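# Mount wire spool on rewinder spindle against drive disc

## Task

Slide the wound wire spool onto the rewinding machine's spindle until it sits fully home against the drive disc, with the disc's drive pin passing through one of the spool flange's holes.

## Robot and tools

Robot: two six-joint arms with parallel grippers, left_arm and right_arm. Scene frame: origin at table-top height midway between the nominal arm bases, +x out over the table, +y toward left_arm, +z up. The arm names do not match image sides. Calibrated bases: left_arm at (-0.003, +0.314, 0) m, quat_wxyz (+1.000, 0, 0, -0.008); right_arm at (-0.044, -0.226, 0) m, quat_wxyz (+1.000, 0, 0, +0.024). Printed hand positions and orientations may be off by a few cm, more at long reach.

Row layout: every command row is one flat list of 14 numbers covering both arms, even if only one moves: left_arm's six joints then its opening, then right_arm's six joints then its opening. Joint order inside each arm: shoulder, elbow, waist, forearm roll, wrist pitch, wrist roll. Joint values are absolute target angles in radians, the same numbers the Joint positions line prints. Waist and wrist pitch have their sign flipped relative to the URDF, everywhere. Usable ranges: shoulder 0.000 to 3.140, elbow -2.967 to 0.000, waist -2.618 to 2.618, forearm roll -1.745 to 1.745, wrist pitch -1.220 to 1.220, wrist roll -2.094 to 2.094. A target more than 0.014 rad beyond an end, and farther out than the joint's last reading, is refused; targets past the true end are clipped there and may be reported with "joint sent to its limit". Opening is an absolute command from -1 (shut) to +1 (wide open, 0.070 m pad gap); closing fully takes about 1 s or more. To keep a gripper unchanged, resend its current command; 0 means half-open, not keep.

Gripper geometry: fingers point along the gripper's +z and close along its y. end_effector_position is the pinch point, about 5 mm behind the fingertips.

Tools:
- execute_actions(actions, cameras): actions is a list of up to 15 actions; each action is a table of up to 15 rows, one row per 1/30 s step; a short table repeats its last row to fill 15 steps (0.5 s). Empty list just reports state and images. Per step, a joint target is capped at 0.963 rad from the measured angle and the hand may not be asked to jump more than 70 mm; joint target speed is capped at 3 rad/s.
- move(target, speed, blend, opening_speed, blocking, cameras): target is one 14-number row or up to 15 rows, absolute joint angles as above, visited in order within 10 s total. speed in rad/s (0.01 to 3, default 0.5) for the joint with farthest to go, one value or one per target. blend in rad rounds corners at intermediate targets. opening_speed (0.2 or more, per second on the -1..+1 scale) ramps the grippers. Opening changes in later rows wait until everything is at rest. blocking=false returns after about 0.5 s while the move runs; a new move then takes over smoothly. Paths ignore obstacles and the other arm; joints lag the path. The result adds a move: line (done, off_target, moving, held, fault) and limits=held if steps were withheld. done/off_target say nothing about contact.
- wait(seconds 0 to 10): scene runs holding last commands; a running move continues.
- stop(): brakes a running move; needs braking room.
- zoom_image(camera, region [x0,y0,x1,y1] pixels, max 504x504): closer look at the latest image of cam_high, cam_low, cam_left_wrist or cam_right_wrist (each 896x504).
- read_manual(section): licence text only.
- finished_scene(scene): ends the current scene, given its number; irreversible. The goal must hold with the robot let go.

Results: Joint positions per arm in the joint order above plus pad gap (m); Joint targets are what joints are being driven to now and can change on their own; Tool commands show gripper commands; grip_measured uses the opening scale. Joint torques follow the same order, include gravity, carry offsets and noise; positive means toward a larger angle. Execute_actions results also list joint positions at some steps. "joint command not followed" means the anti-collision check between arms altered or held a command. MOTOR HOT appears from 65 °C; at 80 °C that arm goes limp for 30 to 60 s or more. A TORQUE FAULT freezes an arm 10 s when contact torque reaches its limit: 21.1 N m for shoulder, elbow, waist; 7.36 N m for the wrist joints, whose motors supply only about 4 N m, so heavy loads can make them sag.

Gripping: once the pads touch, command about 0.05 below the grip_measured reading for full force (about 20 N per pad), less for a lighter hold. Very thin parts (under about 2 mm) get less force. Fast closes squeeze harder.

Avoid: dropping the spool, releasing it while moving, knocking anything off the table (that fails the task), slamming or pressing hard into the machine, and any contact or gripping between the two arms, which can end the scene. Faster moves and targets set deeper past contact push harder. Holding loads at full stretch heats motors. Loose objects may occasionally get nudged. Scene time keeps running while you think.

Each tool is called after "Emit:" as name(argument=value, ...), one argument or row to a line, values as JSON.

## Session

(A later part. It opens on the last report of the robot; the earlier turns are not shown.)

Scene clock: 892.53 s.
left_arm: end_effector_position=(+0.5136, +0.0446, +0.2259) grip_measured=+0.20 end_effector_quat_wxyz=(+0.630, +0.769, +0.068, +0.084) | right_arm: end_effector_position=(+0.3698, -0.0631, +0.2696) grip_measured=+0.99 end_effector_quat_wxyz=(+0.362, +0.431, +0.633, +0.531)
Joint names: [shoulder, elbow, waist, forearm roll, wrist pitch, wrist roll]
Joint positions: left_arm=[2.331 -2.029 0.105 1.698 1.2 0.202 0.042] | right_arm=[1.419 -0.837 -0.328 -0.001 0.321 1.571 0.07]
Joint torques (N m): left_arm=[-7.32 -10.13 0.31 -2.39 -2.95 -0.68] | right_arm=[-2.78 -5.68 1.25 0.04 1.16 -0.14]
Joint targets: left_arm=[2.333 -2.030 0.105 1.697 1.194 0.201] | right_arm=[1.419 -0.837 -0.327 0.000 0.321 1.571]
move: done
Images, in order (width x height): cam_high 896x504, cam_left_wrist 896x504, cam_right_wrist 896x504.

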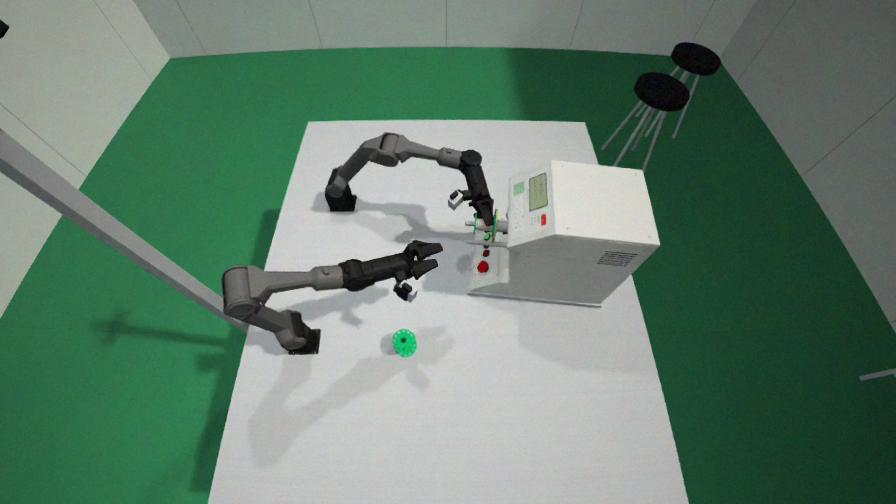

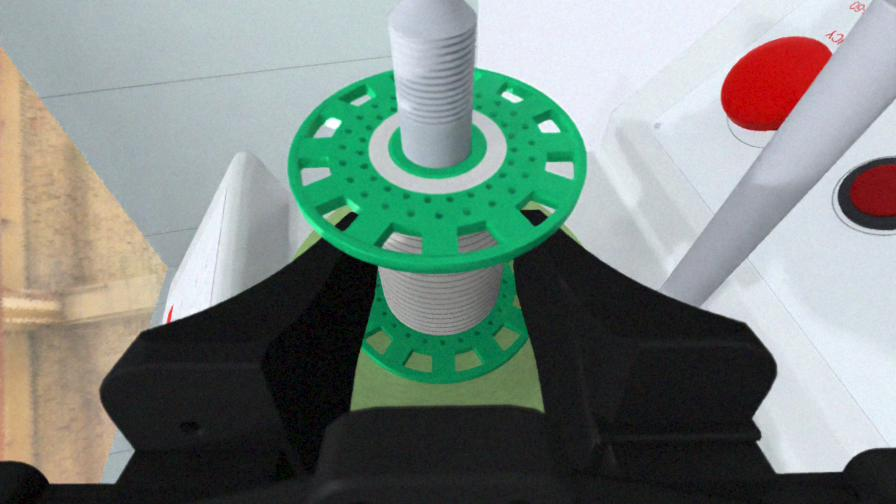

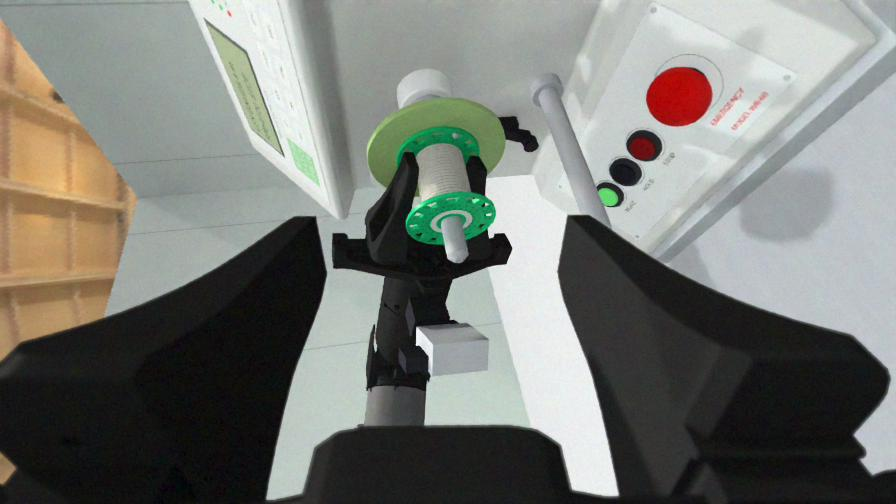

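Emit:
move(
  target=[2.3405, -2.0432, 0.1047, 1.6992, 1.1951, 0.1946, 0.2, 1.419, -0.837, -0.327, 0.0, 0.321, 1.571, 1.0],
  speed=0.02,
  cameras=["cam_left_wrist", "cam_right_wrist", "cam_high"],
)

Emit:
zoom_image(
  camera="cam_right_wrist",
  region=[428, 116, 484, 152],
)

Emit:
zoom_image(
  camera="cam_right_wrist",
  region=[396, 106, 492, 168],
)

Emit:
zoom_image(
  camera="cam_high",
  region=[456, 204, 506, 234],
)

Scene clock: 901.93 s.
left_arm: end_effector_position=(+0.5138, +0.0444, +0.2259) grip_measured=+0.20 end_effector_quat_wxyz=(+0.630, +0.769, +0.067, +0.081) | right_arm: end_effector_position=(+0.3698, -0.0631, +0.2696) grip_measured=+0.99 end_effector_quat_wxyz=(+0.362, +0.431, +0.633, +0.531)
Joint names: [shoulder, elbow, waist, forearm roll, wrist pitch, wrist roll]
Joint positions: left_arm=[2.339 -2.042 0.104 1.7 1.208 0.195 0.042] | right_arm=[1.419 -0.837 -0.328 -0.001 0.321 1.571 0.07]
Joint torques (N m): left_arm=[-5.82 -10.75 -1.2 -2.63 -2.96 -0.73] | right_arm=[-2.8 -5.7 1.25 0.03 1.14 -0.15]
Motor temperatures (°C): left_arm=[35 31 33 40 42 29] | right_arm=[37 33 29 33 39 28]
Joint targets: left_arm=[2.341 -2.043 0.105 1.699 1.195 0.195] | right_arm=[1.419 -0.837 -0.327 0.000 0.321 1.571]
move: off_target (left_arm); left_arm: the wrist pitch is farthest, 0.013 rad from its target
Images, in order (width x height): cam_high 896x504, cam_left_wrist 896x504, cam_right_wrist 896x504.

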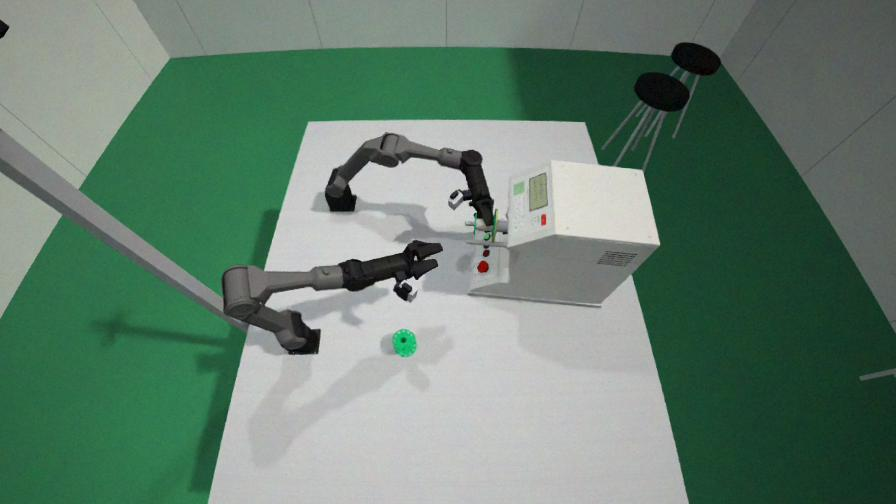

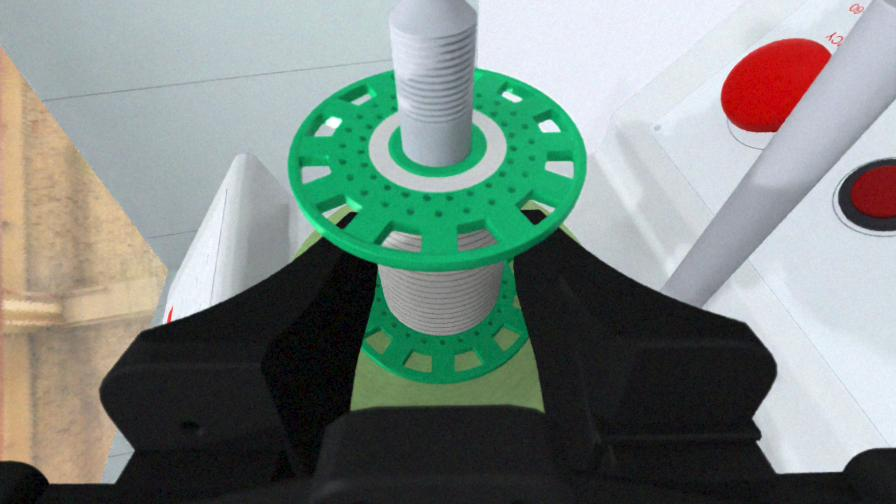

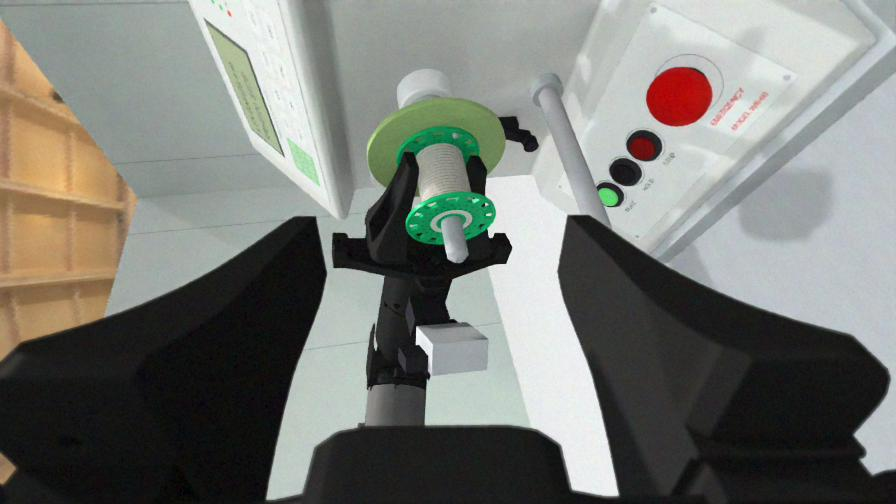

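Scaled by 9.000 from the camera's 896x504 image, which has a finer 1280x720 frame.

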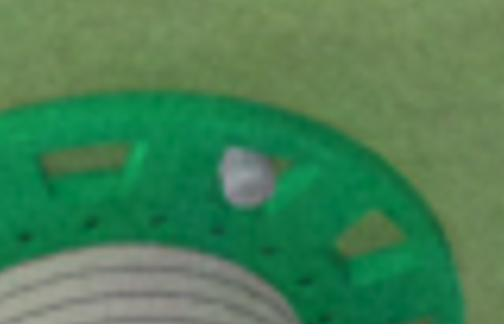

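Scaled by 5.250 from the camera's 896x504 image, which has a finer 1280x720 frame.

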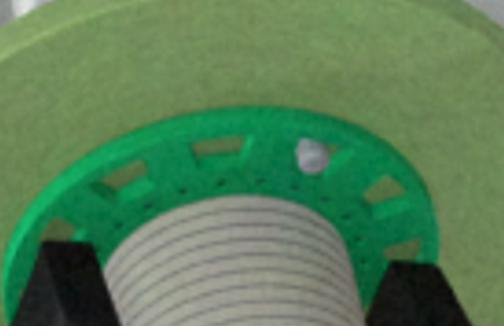

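Scaled by 10.080 from the camera's 896x504 image, which has a finer 1280x720 frame.

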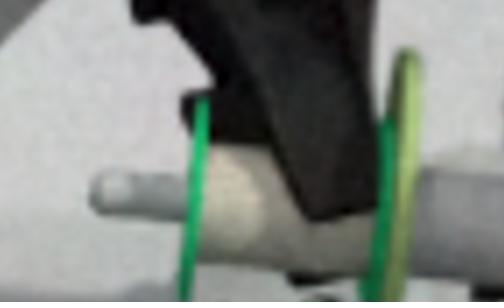

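Emit:
move(
  target=[2.3120, -1.9900, 0.1048, 1.6894, 1.1919, 0.2210, 0.2, 1.419, -0.837, -0.327, 0.0, 0.321, 1.571, 1.0],
  speed=0.04,
  cameras=["cam_left_wrist", "cam_right_wrist"],
)

Emit:
zoom_image(
  camera="cam_right_wrist",
  region=[396, 106, 492, 168],
)

Emit:
zoom_image(
  camera="cam_left_wrist",
  region=[290, 50, 590, 400],
)

Scene clock: 910.63 s.
left_arm: end_effector_position=(+0.5132, +0.0445, +0.2259) grip_measured=+0.20 end_effector_quat_wxyz=(+0.630, +0.770, +0.065, +0.081) | right_arm: end_effector_position=(+0.3698, -0.0631, +0.2696) grip_measured=+0.99 end_effector_quat_wxyz=(+0.362, +0.431, +0.633, +0.531)
Joint names: [shoulder, elbow, waist, forearm roll, wrist pitch, wrist roll]
Joint positions: left_arm=[2.338 -2.042 0.104 1.703 1.21 0.195 0.042] | right_arm=[1.419 -0.837 -0.328 -0.001 0.321 1.571 0.07]
Joint torques (N m): left_arm=[-11.47 -6.92 0.29 -1.31 0.02 -0.14] | right_arm=[-2.82 -5.72 1.28 0.02 1.13 -0.13]
Joint targets: left_arm=[2.340 -2.043 0.104 1.700 1.209 0.194] | right_arm=[1.419 -0.837 -0.327 0.000 0.321 1.571]
Tool commands: left_gripper/opening=+0.2 right_gripper/opening=+1.0
TORQUE FAULT: the external load on the wrist pitch of the left arm reached its load limit, and that arm stopped. So far the stop counts as 15 of the actions that you can send in this scene. A torque fault puts only its own arm into a fault stop. That arm ran no command of this call. That arm may still press on what stopped it. That arm is still stopped at the end of this call. That arm stays stopped for about 2 more seconds. Until then a move that you send moves the other arm only, and its call returns only when the move has ended. Once the stop has ended, the next robot result says so. If the stop ends while you think or write, that arm runs what you send next. While its stop runs, that arm, its gripper or tool too, takes no new command. Until it ends, the stop uses up actions while you think or wait. An arm that is not stopped still takes commands.
move: fault (left_arm); left_arm: the elbow is farthest, 0.052 rad from its target
Images, in order (width x height): cam_left_wrist 896x504, cam_right_wrist 896x504.

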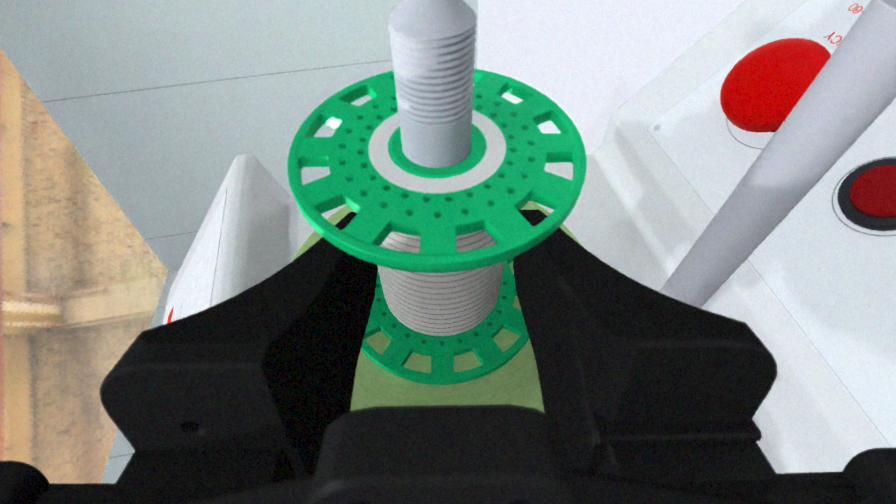

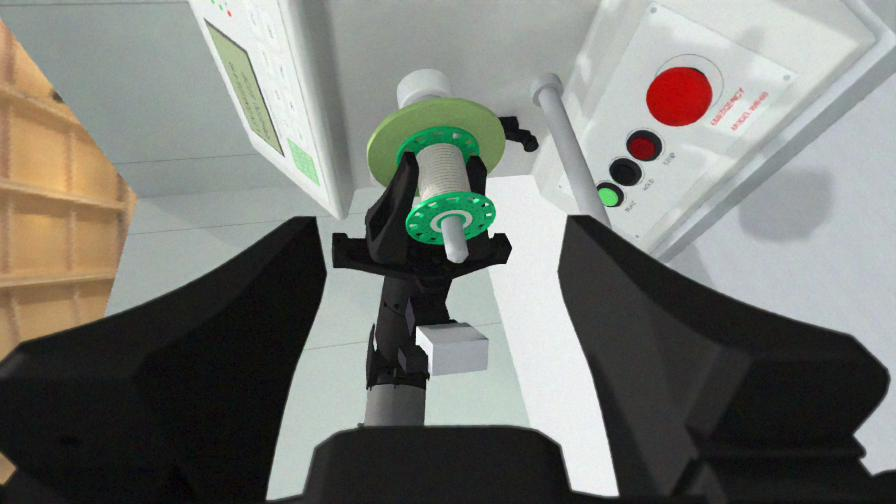

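Scaled by 5.250 from the camera's 896x504 image, which has a finer 1280x720 frame.

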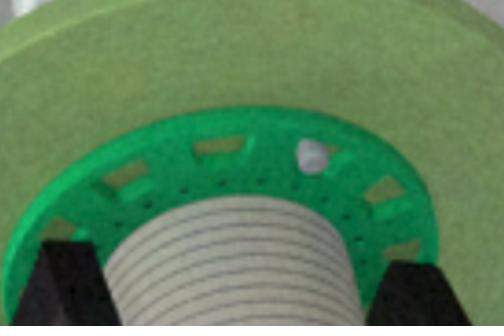

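Scaled by 1.440 from the camera's 896x504 image, which has a finer 1280x720 frame.

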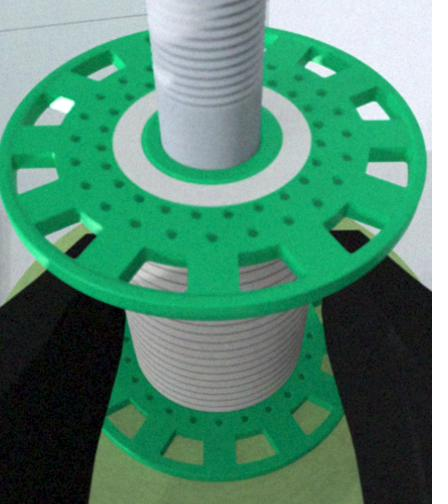

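Emit:
wait(
  seconds=2,
  cameras=[],
)

Scene clock: 913.93 s.
left_arm: end_effector_position=(+0.5132, +0.0445, +0.2259) grip_measured=+0.20 end_effector_quat_wxyz=(+0.630, +0.770, +0.065, +0.081) | right_arm: end_effector_position=(+0.3698, -0.0631, +0.2696) grip_measured=+0.99 end_effector_quat_wxyz=(+0.362, +0.431, +0.633, +0.531)
Joint names: [shoulder, elbow, waist, forearm roll, wrist pitch, wrist roll]
Joint positions: left_arm=[2.338 -2.042 0.104 1.703 1.21 0.195 0.042] | right_arm=[1.419 -0.837 -0.328 -0.001 0.321 1.571 0.07]
Joint torques (N m): left_arm=[-11.5 -6.96 0.27 -1.31 0.02 -0.15] | right_arm=[-2.8 -5.75 1.26 0.01 1.13 -0.13]
Joint targets: left_arm=[2.340 -2.043 0.104 1.700 1.209 0.194] | right_arm=[1.419 -0.837 -0.327 0.000 0.321 1.571]
Tool commands: left_gripper/opening=+0.2 right_gripper/opening=+1.0
TORQUE FAULT, CONTINUED: the left arm's stop, for the torque fault of the wrist pitch that an earlier result reported, is over. The rest of the stop counts as 3 of the actions that you can send in this scene. That arm's target is now where it stood when the stop ended, not its last command. That arm keeps its grip as last carried out and accepts commands again: back off and push less far. That arm stops again whenever a joint's load reaches its limit.
wait: 2.00 s; at rest from the start
No camera images: "cameras" was empty.

Emit:
move(
  target=[2.3236, -2.0117, 0.1048, 1.6934, 1.2090, 0.2102, 0.2, 1.419, -0.837, -0.327, 0.0, 0.321, 1.571, 1.0],
  speed=0.03,
  cameras=["cam_left_wrist", "cam_right_wrist"],
)

Emit:
zoom_image(
  camera="cam_right_wrist",
  region=[396, 106, 492, 168],
)

Emit:
zoom_image(
  camera="cam_right_wrist",
  region=[428, 116, 484, 152],
)

Scene clock: 922.43 s.
left_arm: end_effector_position=(+0.5099, +0.0446, +0.2261) grip_measured=+0.20 end_effector_quat_wxyz=(+0.631, +0.769, +0.066, +0.080) | right_arm: end_effector_position=(+0.3698, -0.0631, +0.2696) grip_measured=+0.99 end_effector_quat_wxyz=(+0.362, +0.431, +0.633, +0.531)
Joint names: [shoulder, elbow, waist, forearm roll, wrist pitch, wrist roll]
Joint positions: left_arm=[2.324 -2.012 0.104 1.693 1.21 0.21 0.042] | right_arm=[1.419 -0.837 -0.328 -0.001 0.321 1.571 0.07]
Joint torques (N m): left_arm=[-12.09 -5.38 1.06 -0.97 0.18 0.11] | right_arm=[-2.83 -5.76 1.26 0 1.13 -0.13]
Motor temperatures (°C): left_arm=[35 31 33 40 37 29] | right_arm=[37 33 29 33 39 28]
Joint targets: left_arm=[2.324 -2.012 0.105 1.693 1.209 0.210] | right_arm=[1.419 -0.837 -0.327 0.000 0.321 1.571]
move: done
Images, in order (width x height): cam_left_wrist 896x504, cam_right_wrist 896x504.

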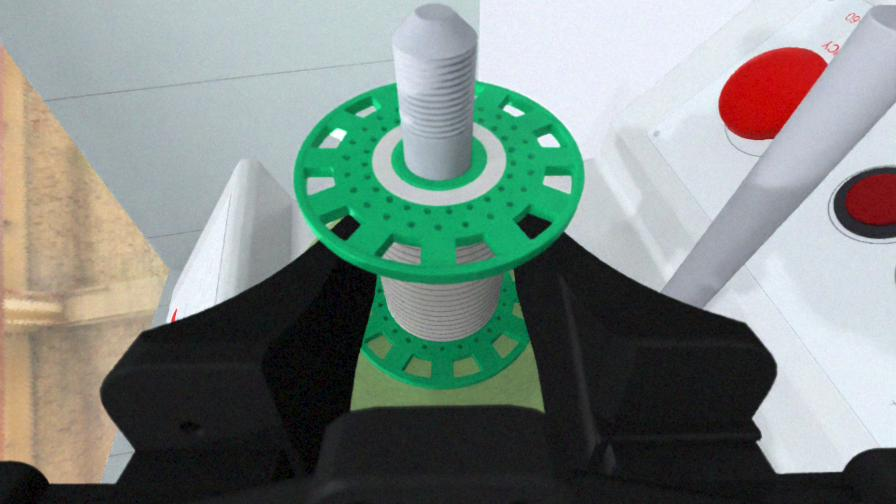

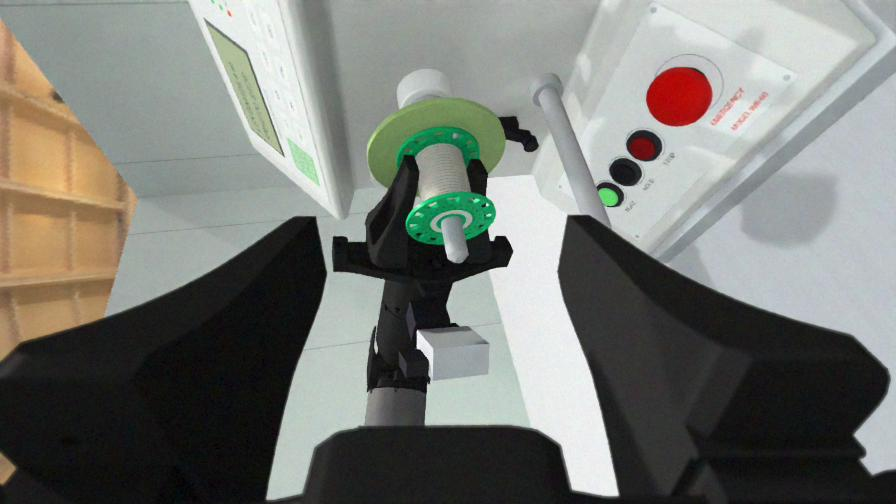

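Scaled by 5.250 from the camera's 896x504 image, which has a finer 1280x720 frame.

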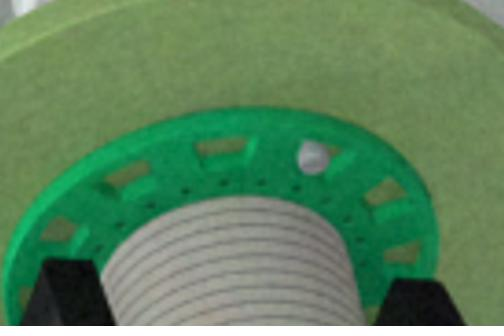

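Scaled by 9.000 from the camera's 896x504 image, which has a finer 1280x720 frame.

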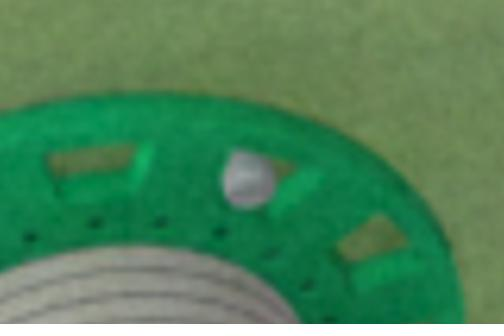

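Emit:
move(
  target=[2.3236, -2.0117, 0.1048, 1.6934, 1.2090, 0.2102, 1.0, 1.419, -0.837, -0.327, 0.0, 0.321, 1.571, 1.0],
  speed=0.05,
  opening_speed=0.5,
  cameras=["cam_left_wrist", "cam_right_wrist"],
)

Emit:
zoom_image(
  camera="cam_right_wrist",
  region=[366, 96, 526, 256],
)

Scene clock: 939.93 s.
left_arm: end_effector_position=(+0.5099, +0.0446, +0.2261) grip_measured=+0.99 end_effector_quat_wxyz=(+0.631, +0.769, +0.066, +0.080) | right_arm: end_effector_position=(+0.3698, -0.0631, +0.2696) grip_measured=+0.99 end_effector_quat_wxyz=(+0.362, +0.431, +0.633, +0.531)
Joint names: [shoulder, elbow, waist, forearm roll, wrist pitch, wrist roll]
Joint positions: left_arm=[2.324 -2.012 0.104 1.693 1.21 0.21 0.07] | right_arm=[1.419 -0.837 -0.328 -0.001 0.321 1.571 0.07]
Joint torques (N m): left_arm=[-10.85 -7.26 1.08 -0.9 0.18 -0.21] | right_arm=[-2.85 -5.76 1.22 0 1.12 -0.12]
Joint targets: left_arm=[2.324 -2.012 0.105 1.693 1.209 0.210] | right_arm=[1.419 -0.837 -0.327 0.000 0.321 1.571]
move: done
Images, in order (width x height): cam_left_wrist 896x504, cam_right_wrist 896x504.

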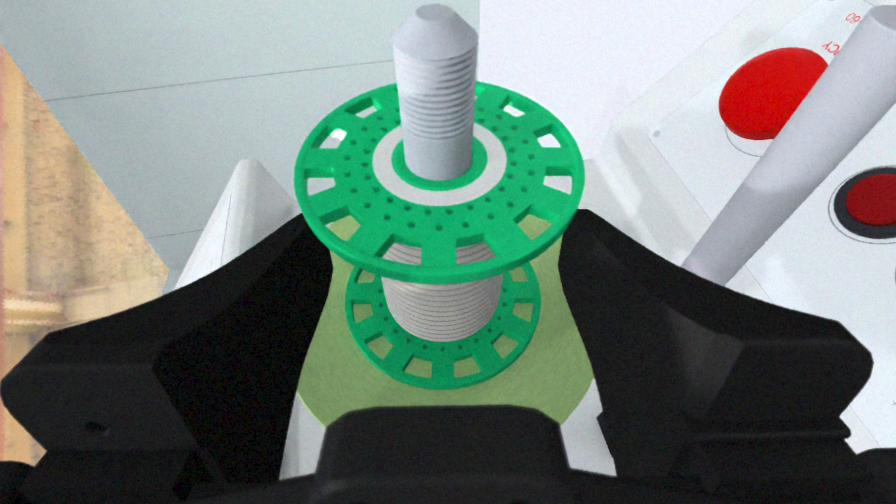

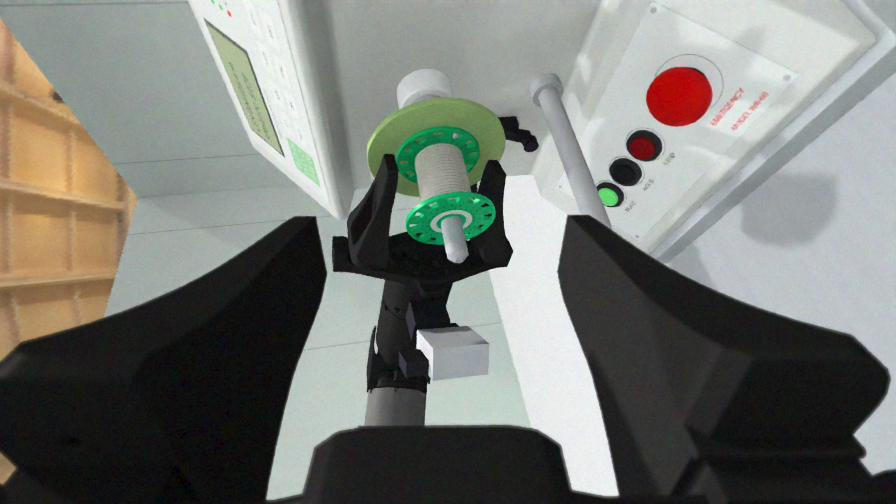

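Scaled by 3.150 from the camera's 896x504 image, which has a finer 1280x720 frame.

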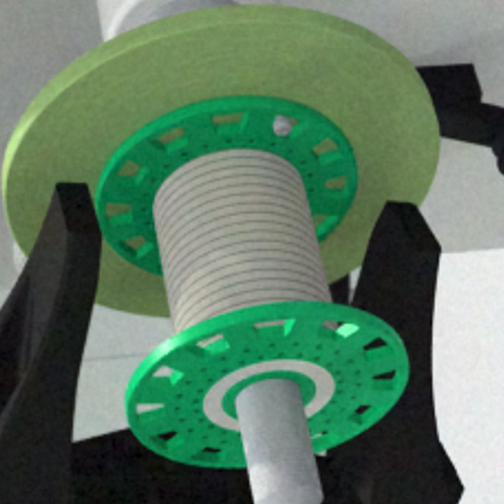

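Emit:
move(
  target=[2.2848, -1.9555, 0.0680, 1.6863, 1.2054, 0.2361, 1.0, 1.419, -0.837, -0.327, 0.0, 0.321, 1.571, 1.0],
  speed=0.06,
  cameras=["cam_left_wrist", "cam_right_wrist"],
)

Emit:
zoom_image(
  camera="cam_right_wrist",
  region=[366, 96, 526, 256],
)

Scene clock: 953.87 s.
left_arm: end_effector_position=(+0.5119, +0.0643, +0.2300) grip_measured=+0.99 end_effector_quat_wxyz=(+0.629, +0.768, +0.078, +0.094) | right_arm: end_effector_position=(+0.3698, -0.0631, +0.2696) grip_measured=+0.99 end_effector_quat_wxyz=(+0.362, +0.431, +0.633, +0.531)
Joint names: [shoulder, elbow, waist, forearm roll, wrist pitch, wrist roll]
Joint positions: left_arm=[2.285 -1.955 0.068 1.687 1.206 0.236 0.07] | right_arm=[1.419 -0.837 -0.328 -0.001 0.321 1.571 0.07]
Joint torques (N m): left_arm=[-11.65 -5.61 0.28 -0.97 0.08 0.06] | right_arm=[-2.85 -5.79 1.24 -0.01 1.11 -0.11]
Joint targets: left_arm=[2.285 -1.956 0.068 1.686 1.205 0.236] | right_arm=[1.419 -0.837 -0.327 0.000 0.321 1.571]
move: done
Images, in order (width x height): cam_left_wrist 896x504, cam_right_wrist 896x504.

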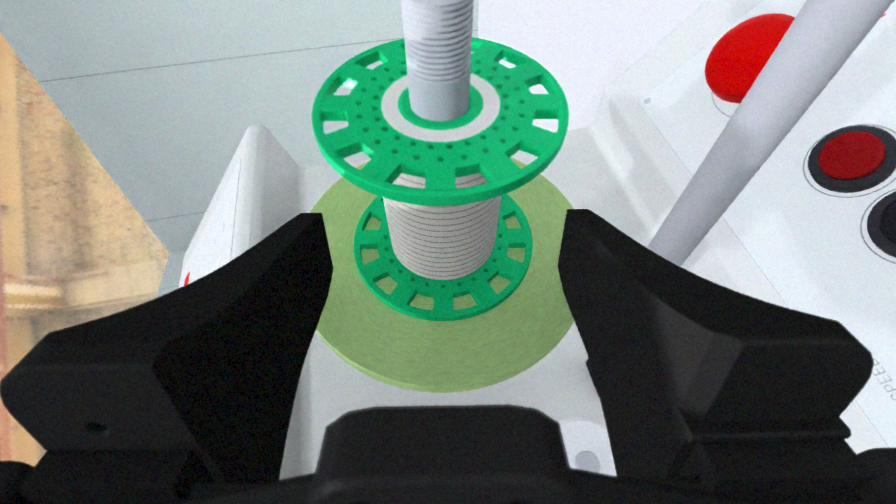

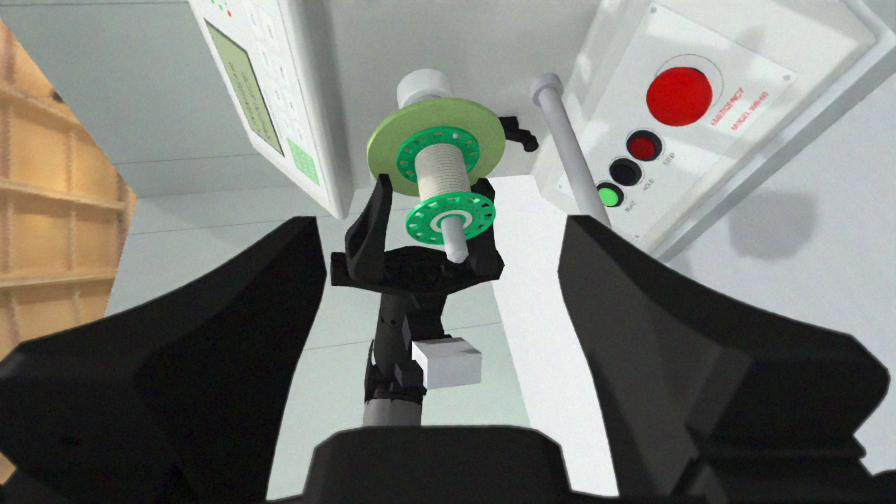

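Scaled by 3.150 from the camera's 896x504 image, which has a finer 1280x720 frame.

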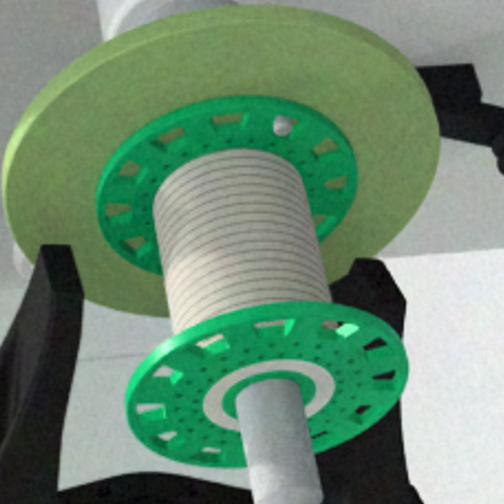

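Emit:
move(
  target=[
    [2.2460, -1.8992, 0.0312, 1.6792, 1.2017, 0.2619, 1.0, 1.419, -0.837, -0.327, 0.0, 0.321, 1.571, 1.0],
    [2.1659, -1.7826, -0.0450, 1.6586, 1.1944, 0.3175, 1.0, 1.419, -0.837, -0.327, 0.0, 0.321, 1.571, 1.0],
  ],
  speed=[0.1, 0.2],
  cameras=["cam_left_wrist", "cam_right_wrist", "cam_high", "cam_low"],
)

Emit:
zoom_image(
  camera="cam_right_wrist",
  region=[366, 96, 526, 256],
)

Emit:
zoom_image(
  camera="cam_high",
  region=[456, 204, 506, 234],
)

Emit:
zoom_image(
  camera="cam_right_wrist",
  region=[390, 112, 486, 212],
)

Scene clock: 958.50 s.
left_arm: end_effector_position=(+0.5120, +0.1241, +0.2420) grip_measured=+0.99 end_effector_quat_wxyz=(+0.623, +0.761, +0.115, +0.140) | right_arm: end_effector_position=(+0.3698, -0.0631, +0.2696) grip_measured=+0.99 end_effector_quat_wxyz=(+0.362, +0.431, +0.633, +0.531)
Joint names: [shoulder, elbow, waist, forearm roll, wrist pitch, wrist roll]
Joint positions: left_arm=[2.165 -1.782 -0.046 1.659 1.195 0.318 0.07] | right_arm=[1.419 -0.837 -0.328 -0.001 0.321 1.571 0.07]
Joint torques (N m): left_arm=[-10.05 -6.62 1.2 -0.9 0.13 -0.17] | right_arm=[-2.83 -5.81 1.27 -0.02 1.11 -0.11]
Joint targets: left_arm=[2.166 -1.783 -0.045 1.659 1.194 0.317] | right_arm=[1.419 -0.837 -0.327 0.000 0.321 1.571]
move: done

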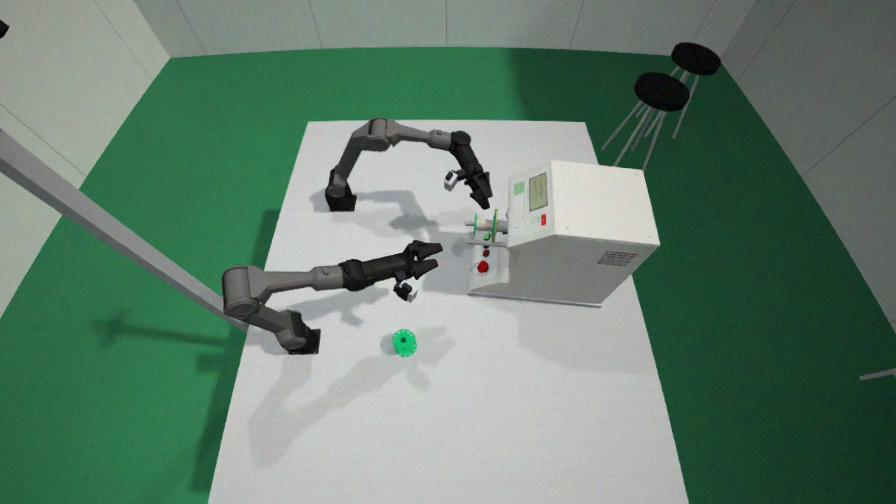

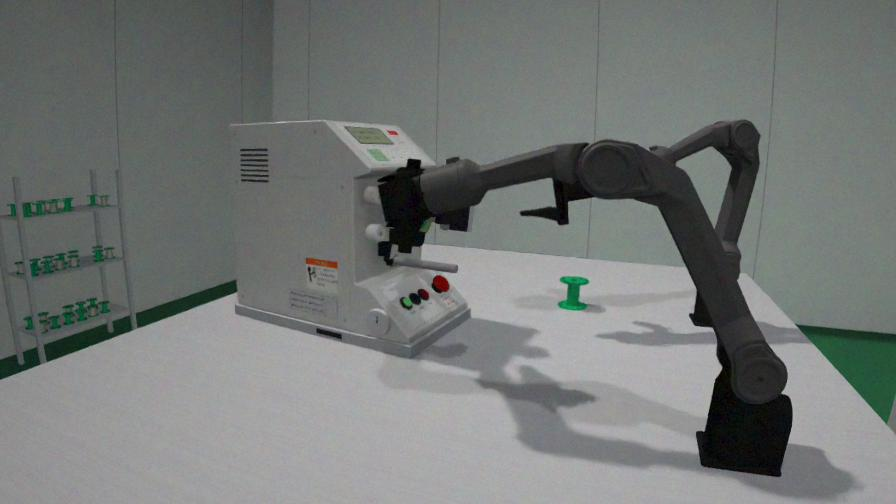

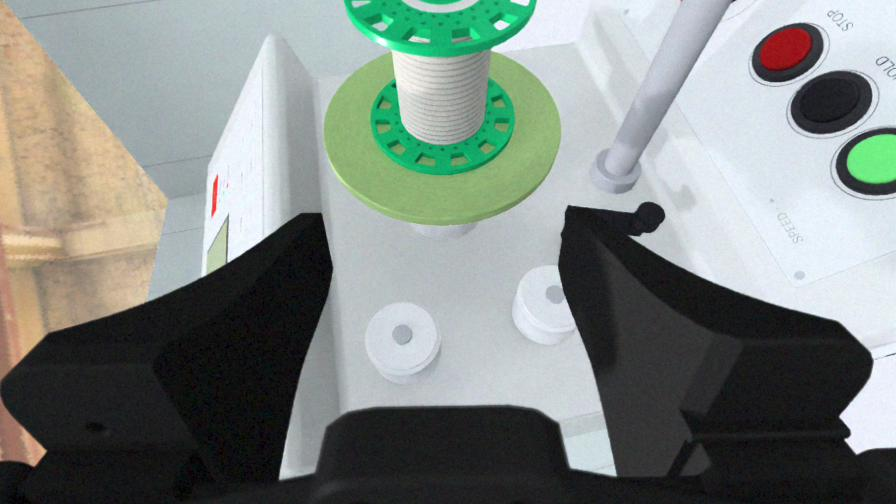

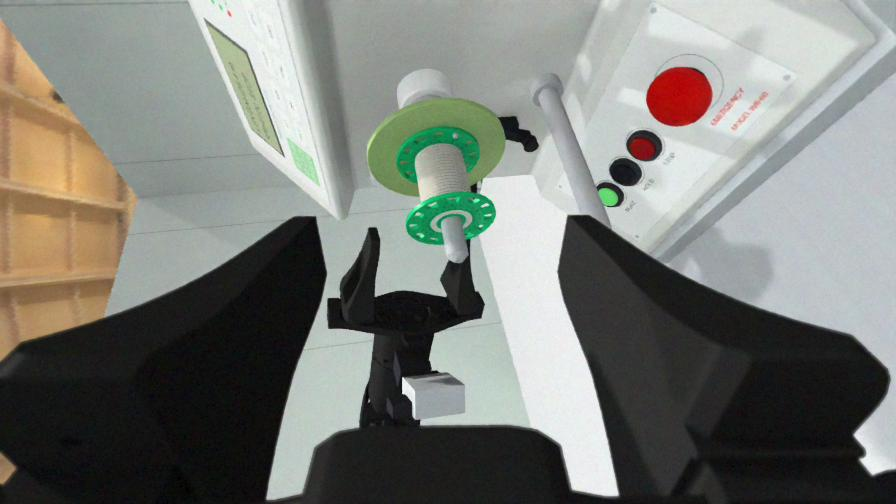

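Scaled by 3.150 from the camera's 896x504 image, which has a finer 1280x720 frame.

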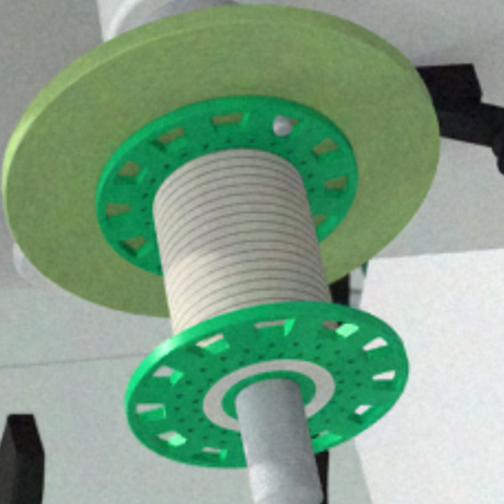

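Scaled by 10.080 from the camera's 896x504 image, which has a finer 1280x720 frame.

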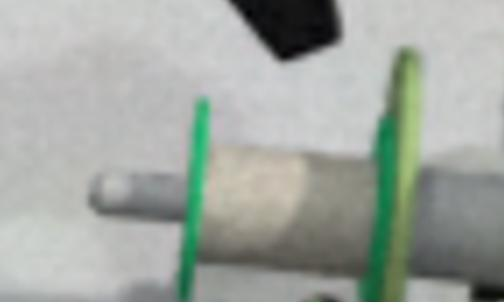

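Scaled by 5.040 from the camera's 896x504 image, which has a finer 1280x720 frame.

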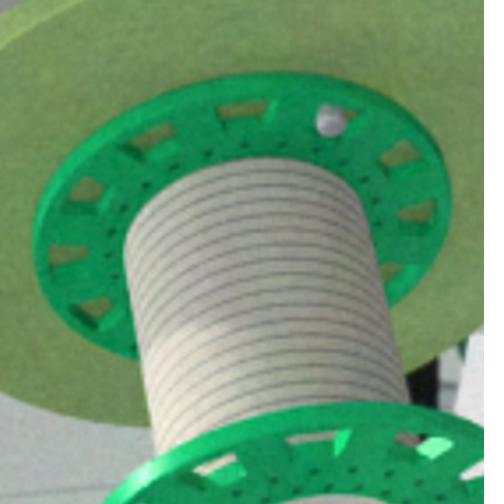

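Emit:
execute_actions(
  actions=[],
  cameras=["cam_high", "cam_right_wrist"],
)

Scene clock: 968.27 s.
left_arm: end_effector_position=(+0.5120, +0.1237, +0.2419) grip_measured=+0.99 end_effector_quat_wxyz=(+0.623, +0.761, +0.115, +0.139) | right_arm: end_effector_position=(+0.3698, -0.0631, +0.2696) grip_measured=+0.99 end_effector_quat_wxyz=(+0.362, +0.431, +0.633, +0.531)
Joint names: [shoulder, elbow, waist, forearm roll, wrist pitch, wrist roll]
Joint positions: left_arm=[2.166 -1.782 -0.046 1.659 1.195 0.318 0.07] | right_arm=[1.419 -0.837 -0.328 -0.001 0.321 1.571 0.07]
Joint torques (N m): left_arm=[-9.34 -7.13 1.08 -0.87 0.25 -0.21] | right_arm=[-2.83 -5.83 1.28 -0.02 1.11 -0.11]
Motor temperatures (°C): left_arm=[35 31 33 38 33 29] | right_arm=[37 33 29 33 39 28]
Joint targets: left_arm=[2.166 -1.783 -0.045 1.659 1.194 0.318] | right_arm=[1.419 -0.837 -0.327 0.000 0.321 1.571]
Tool commands: left_gripper/opening=+1.0 right_gripper/opening=+1.0
Images, in order (width x height): cam_high 896x504, cam_right_wrist 896x504.

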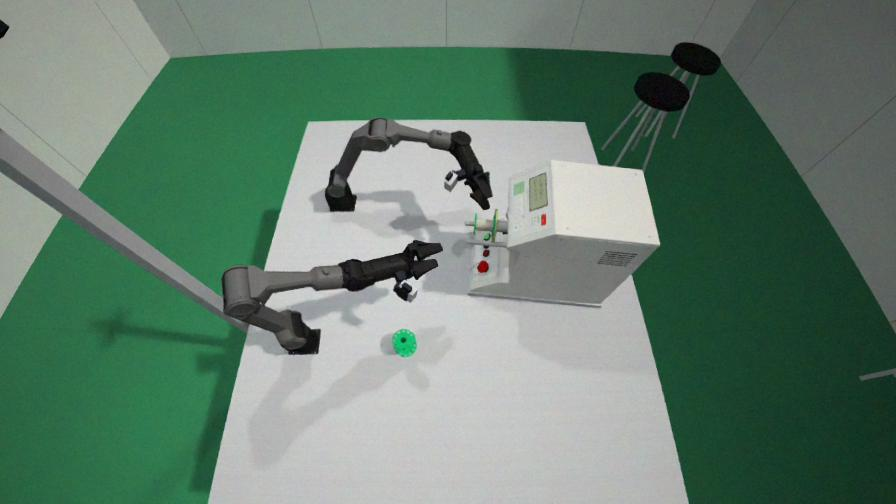

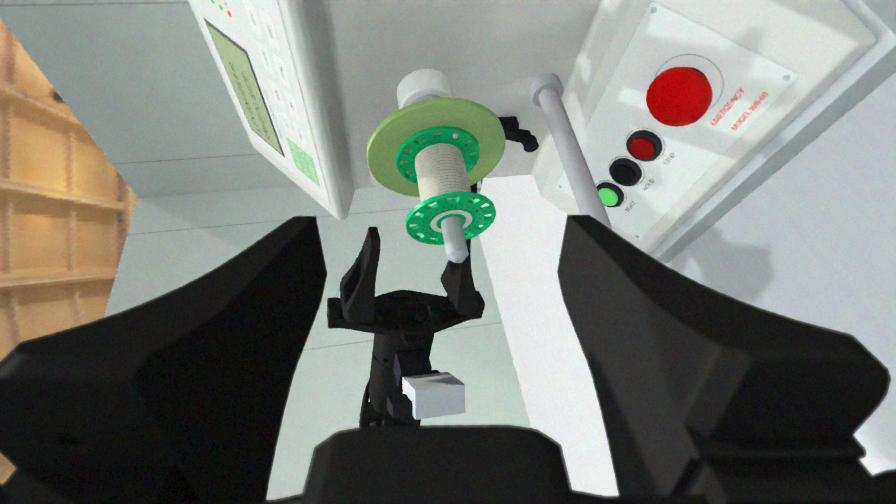

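Emit:
zoom_image(
  camera="cam_right_wrist",
  region=[360, 90, 510, 270],
)

Scaled by 2.800 from the camera's 896x504 image, which has a finer 1280x720 frame.

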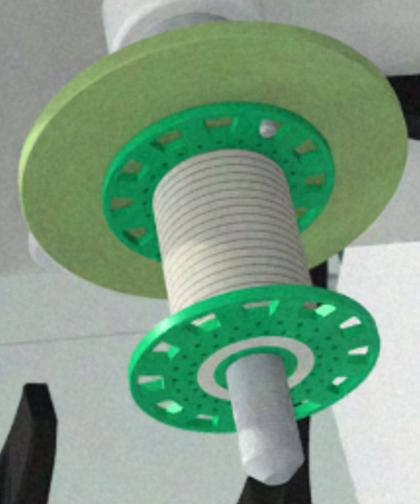

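Emit:
finished_scene(
  scene=1,
)

The scene is finished: the task was done.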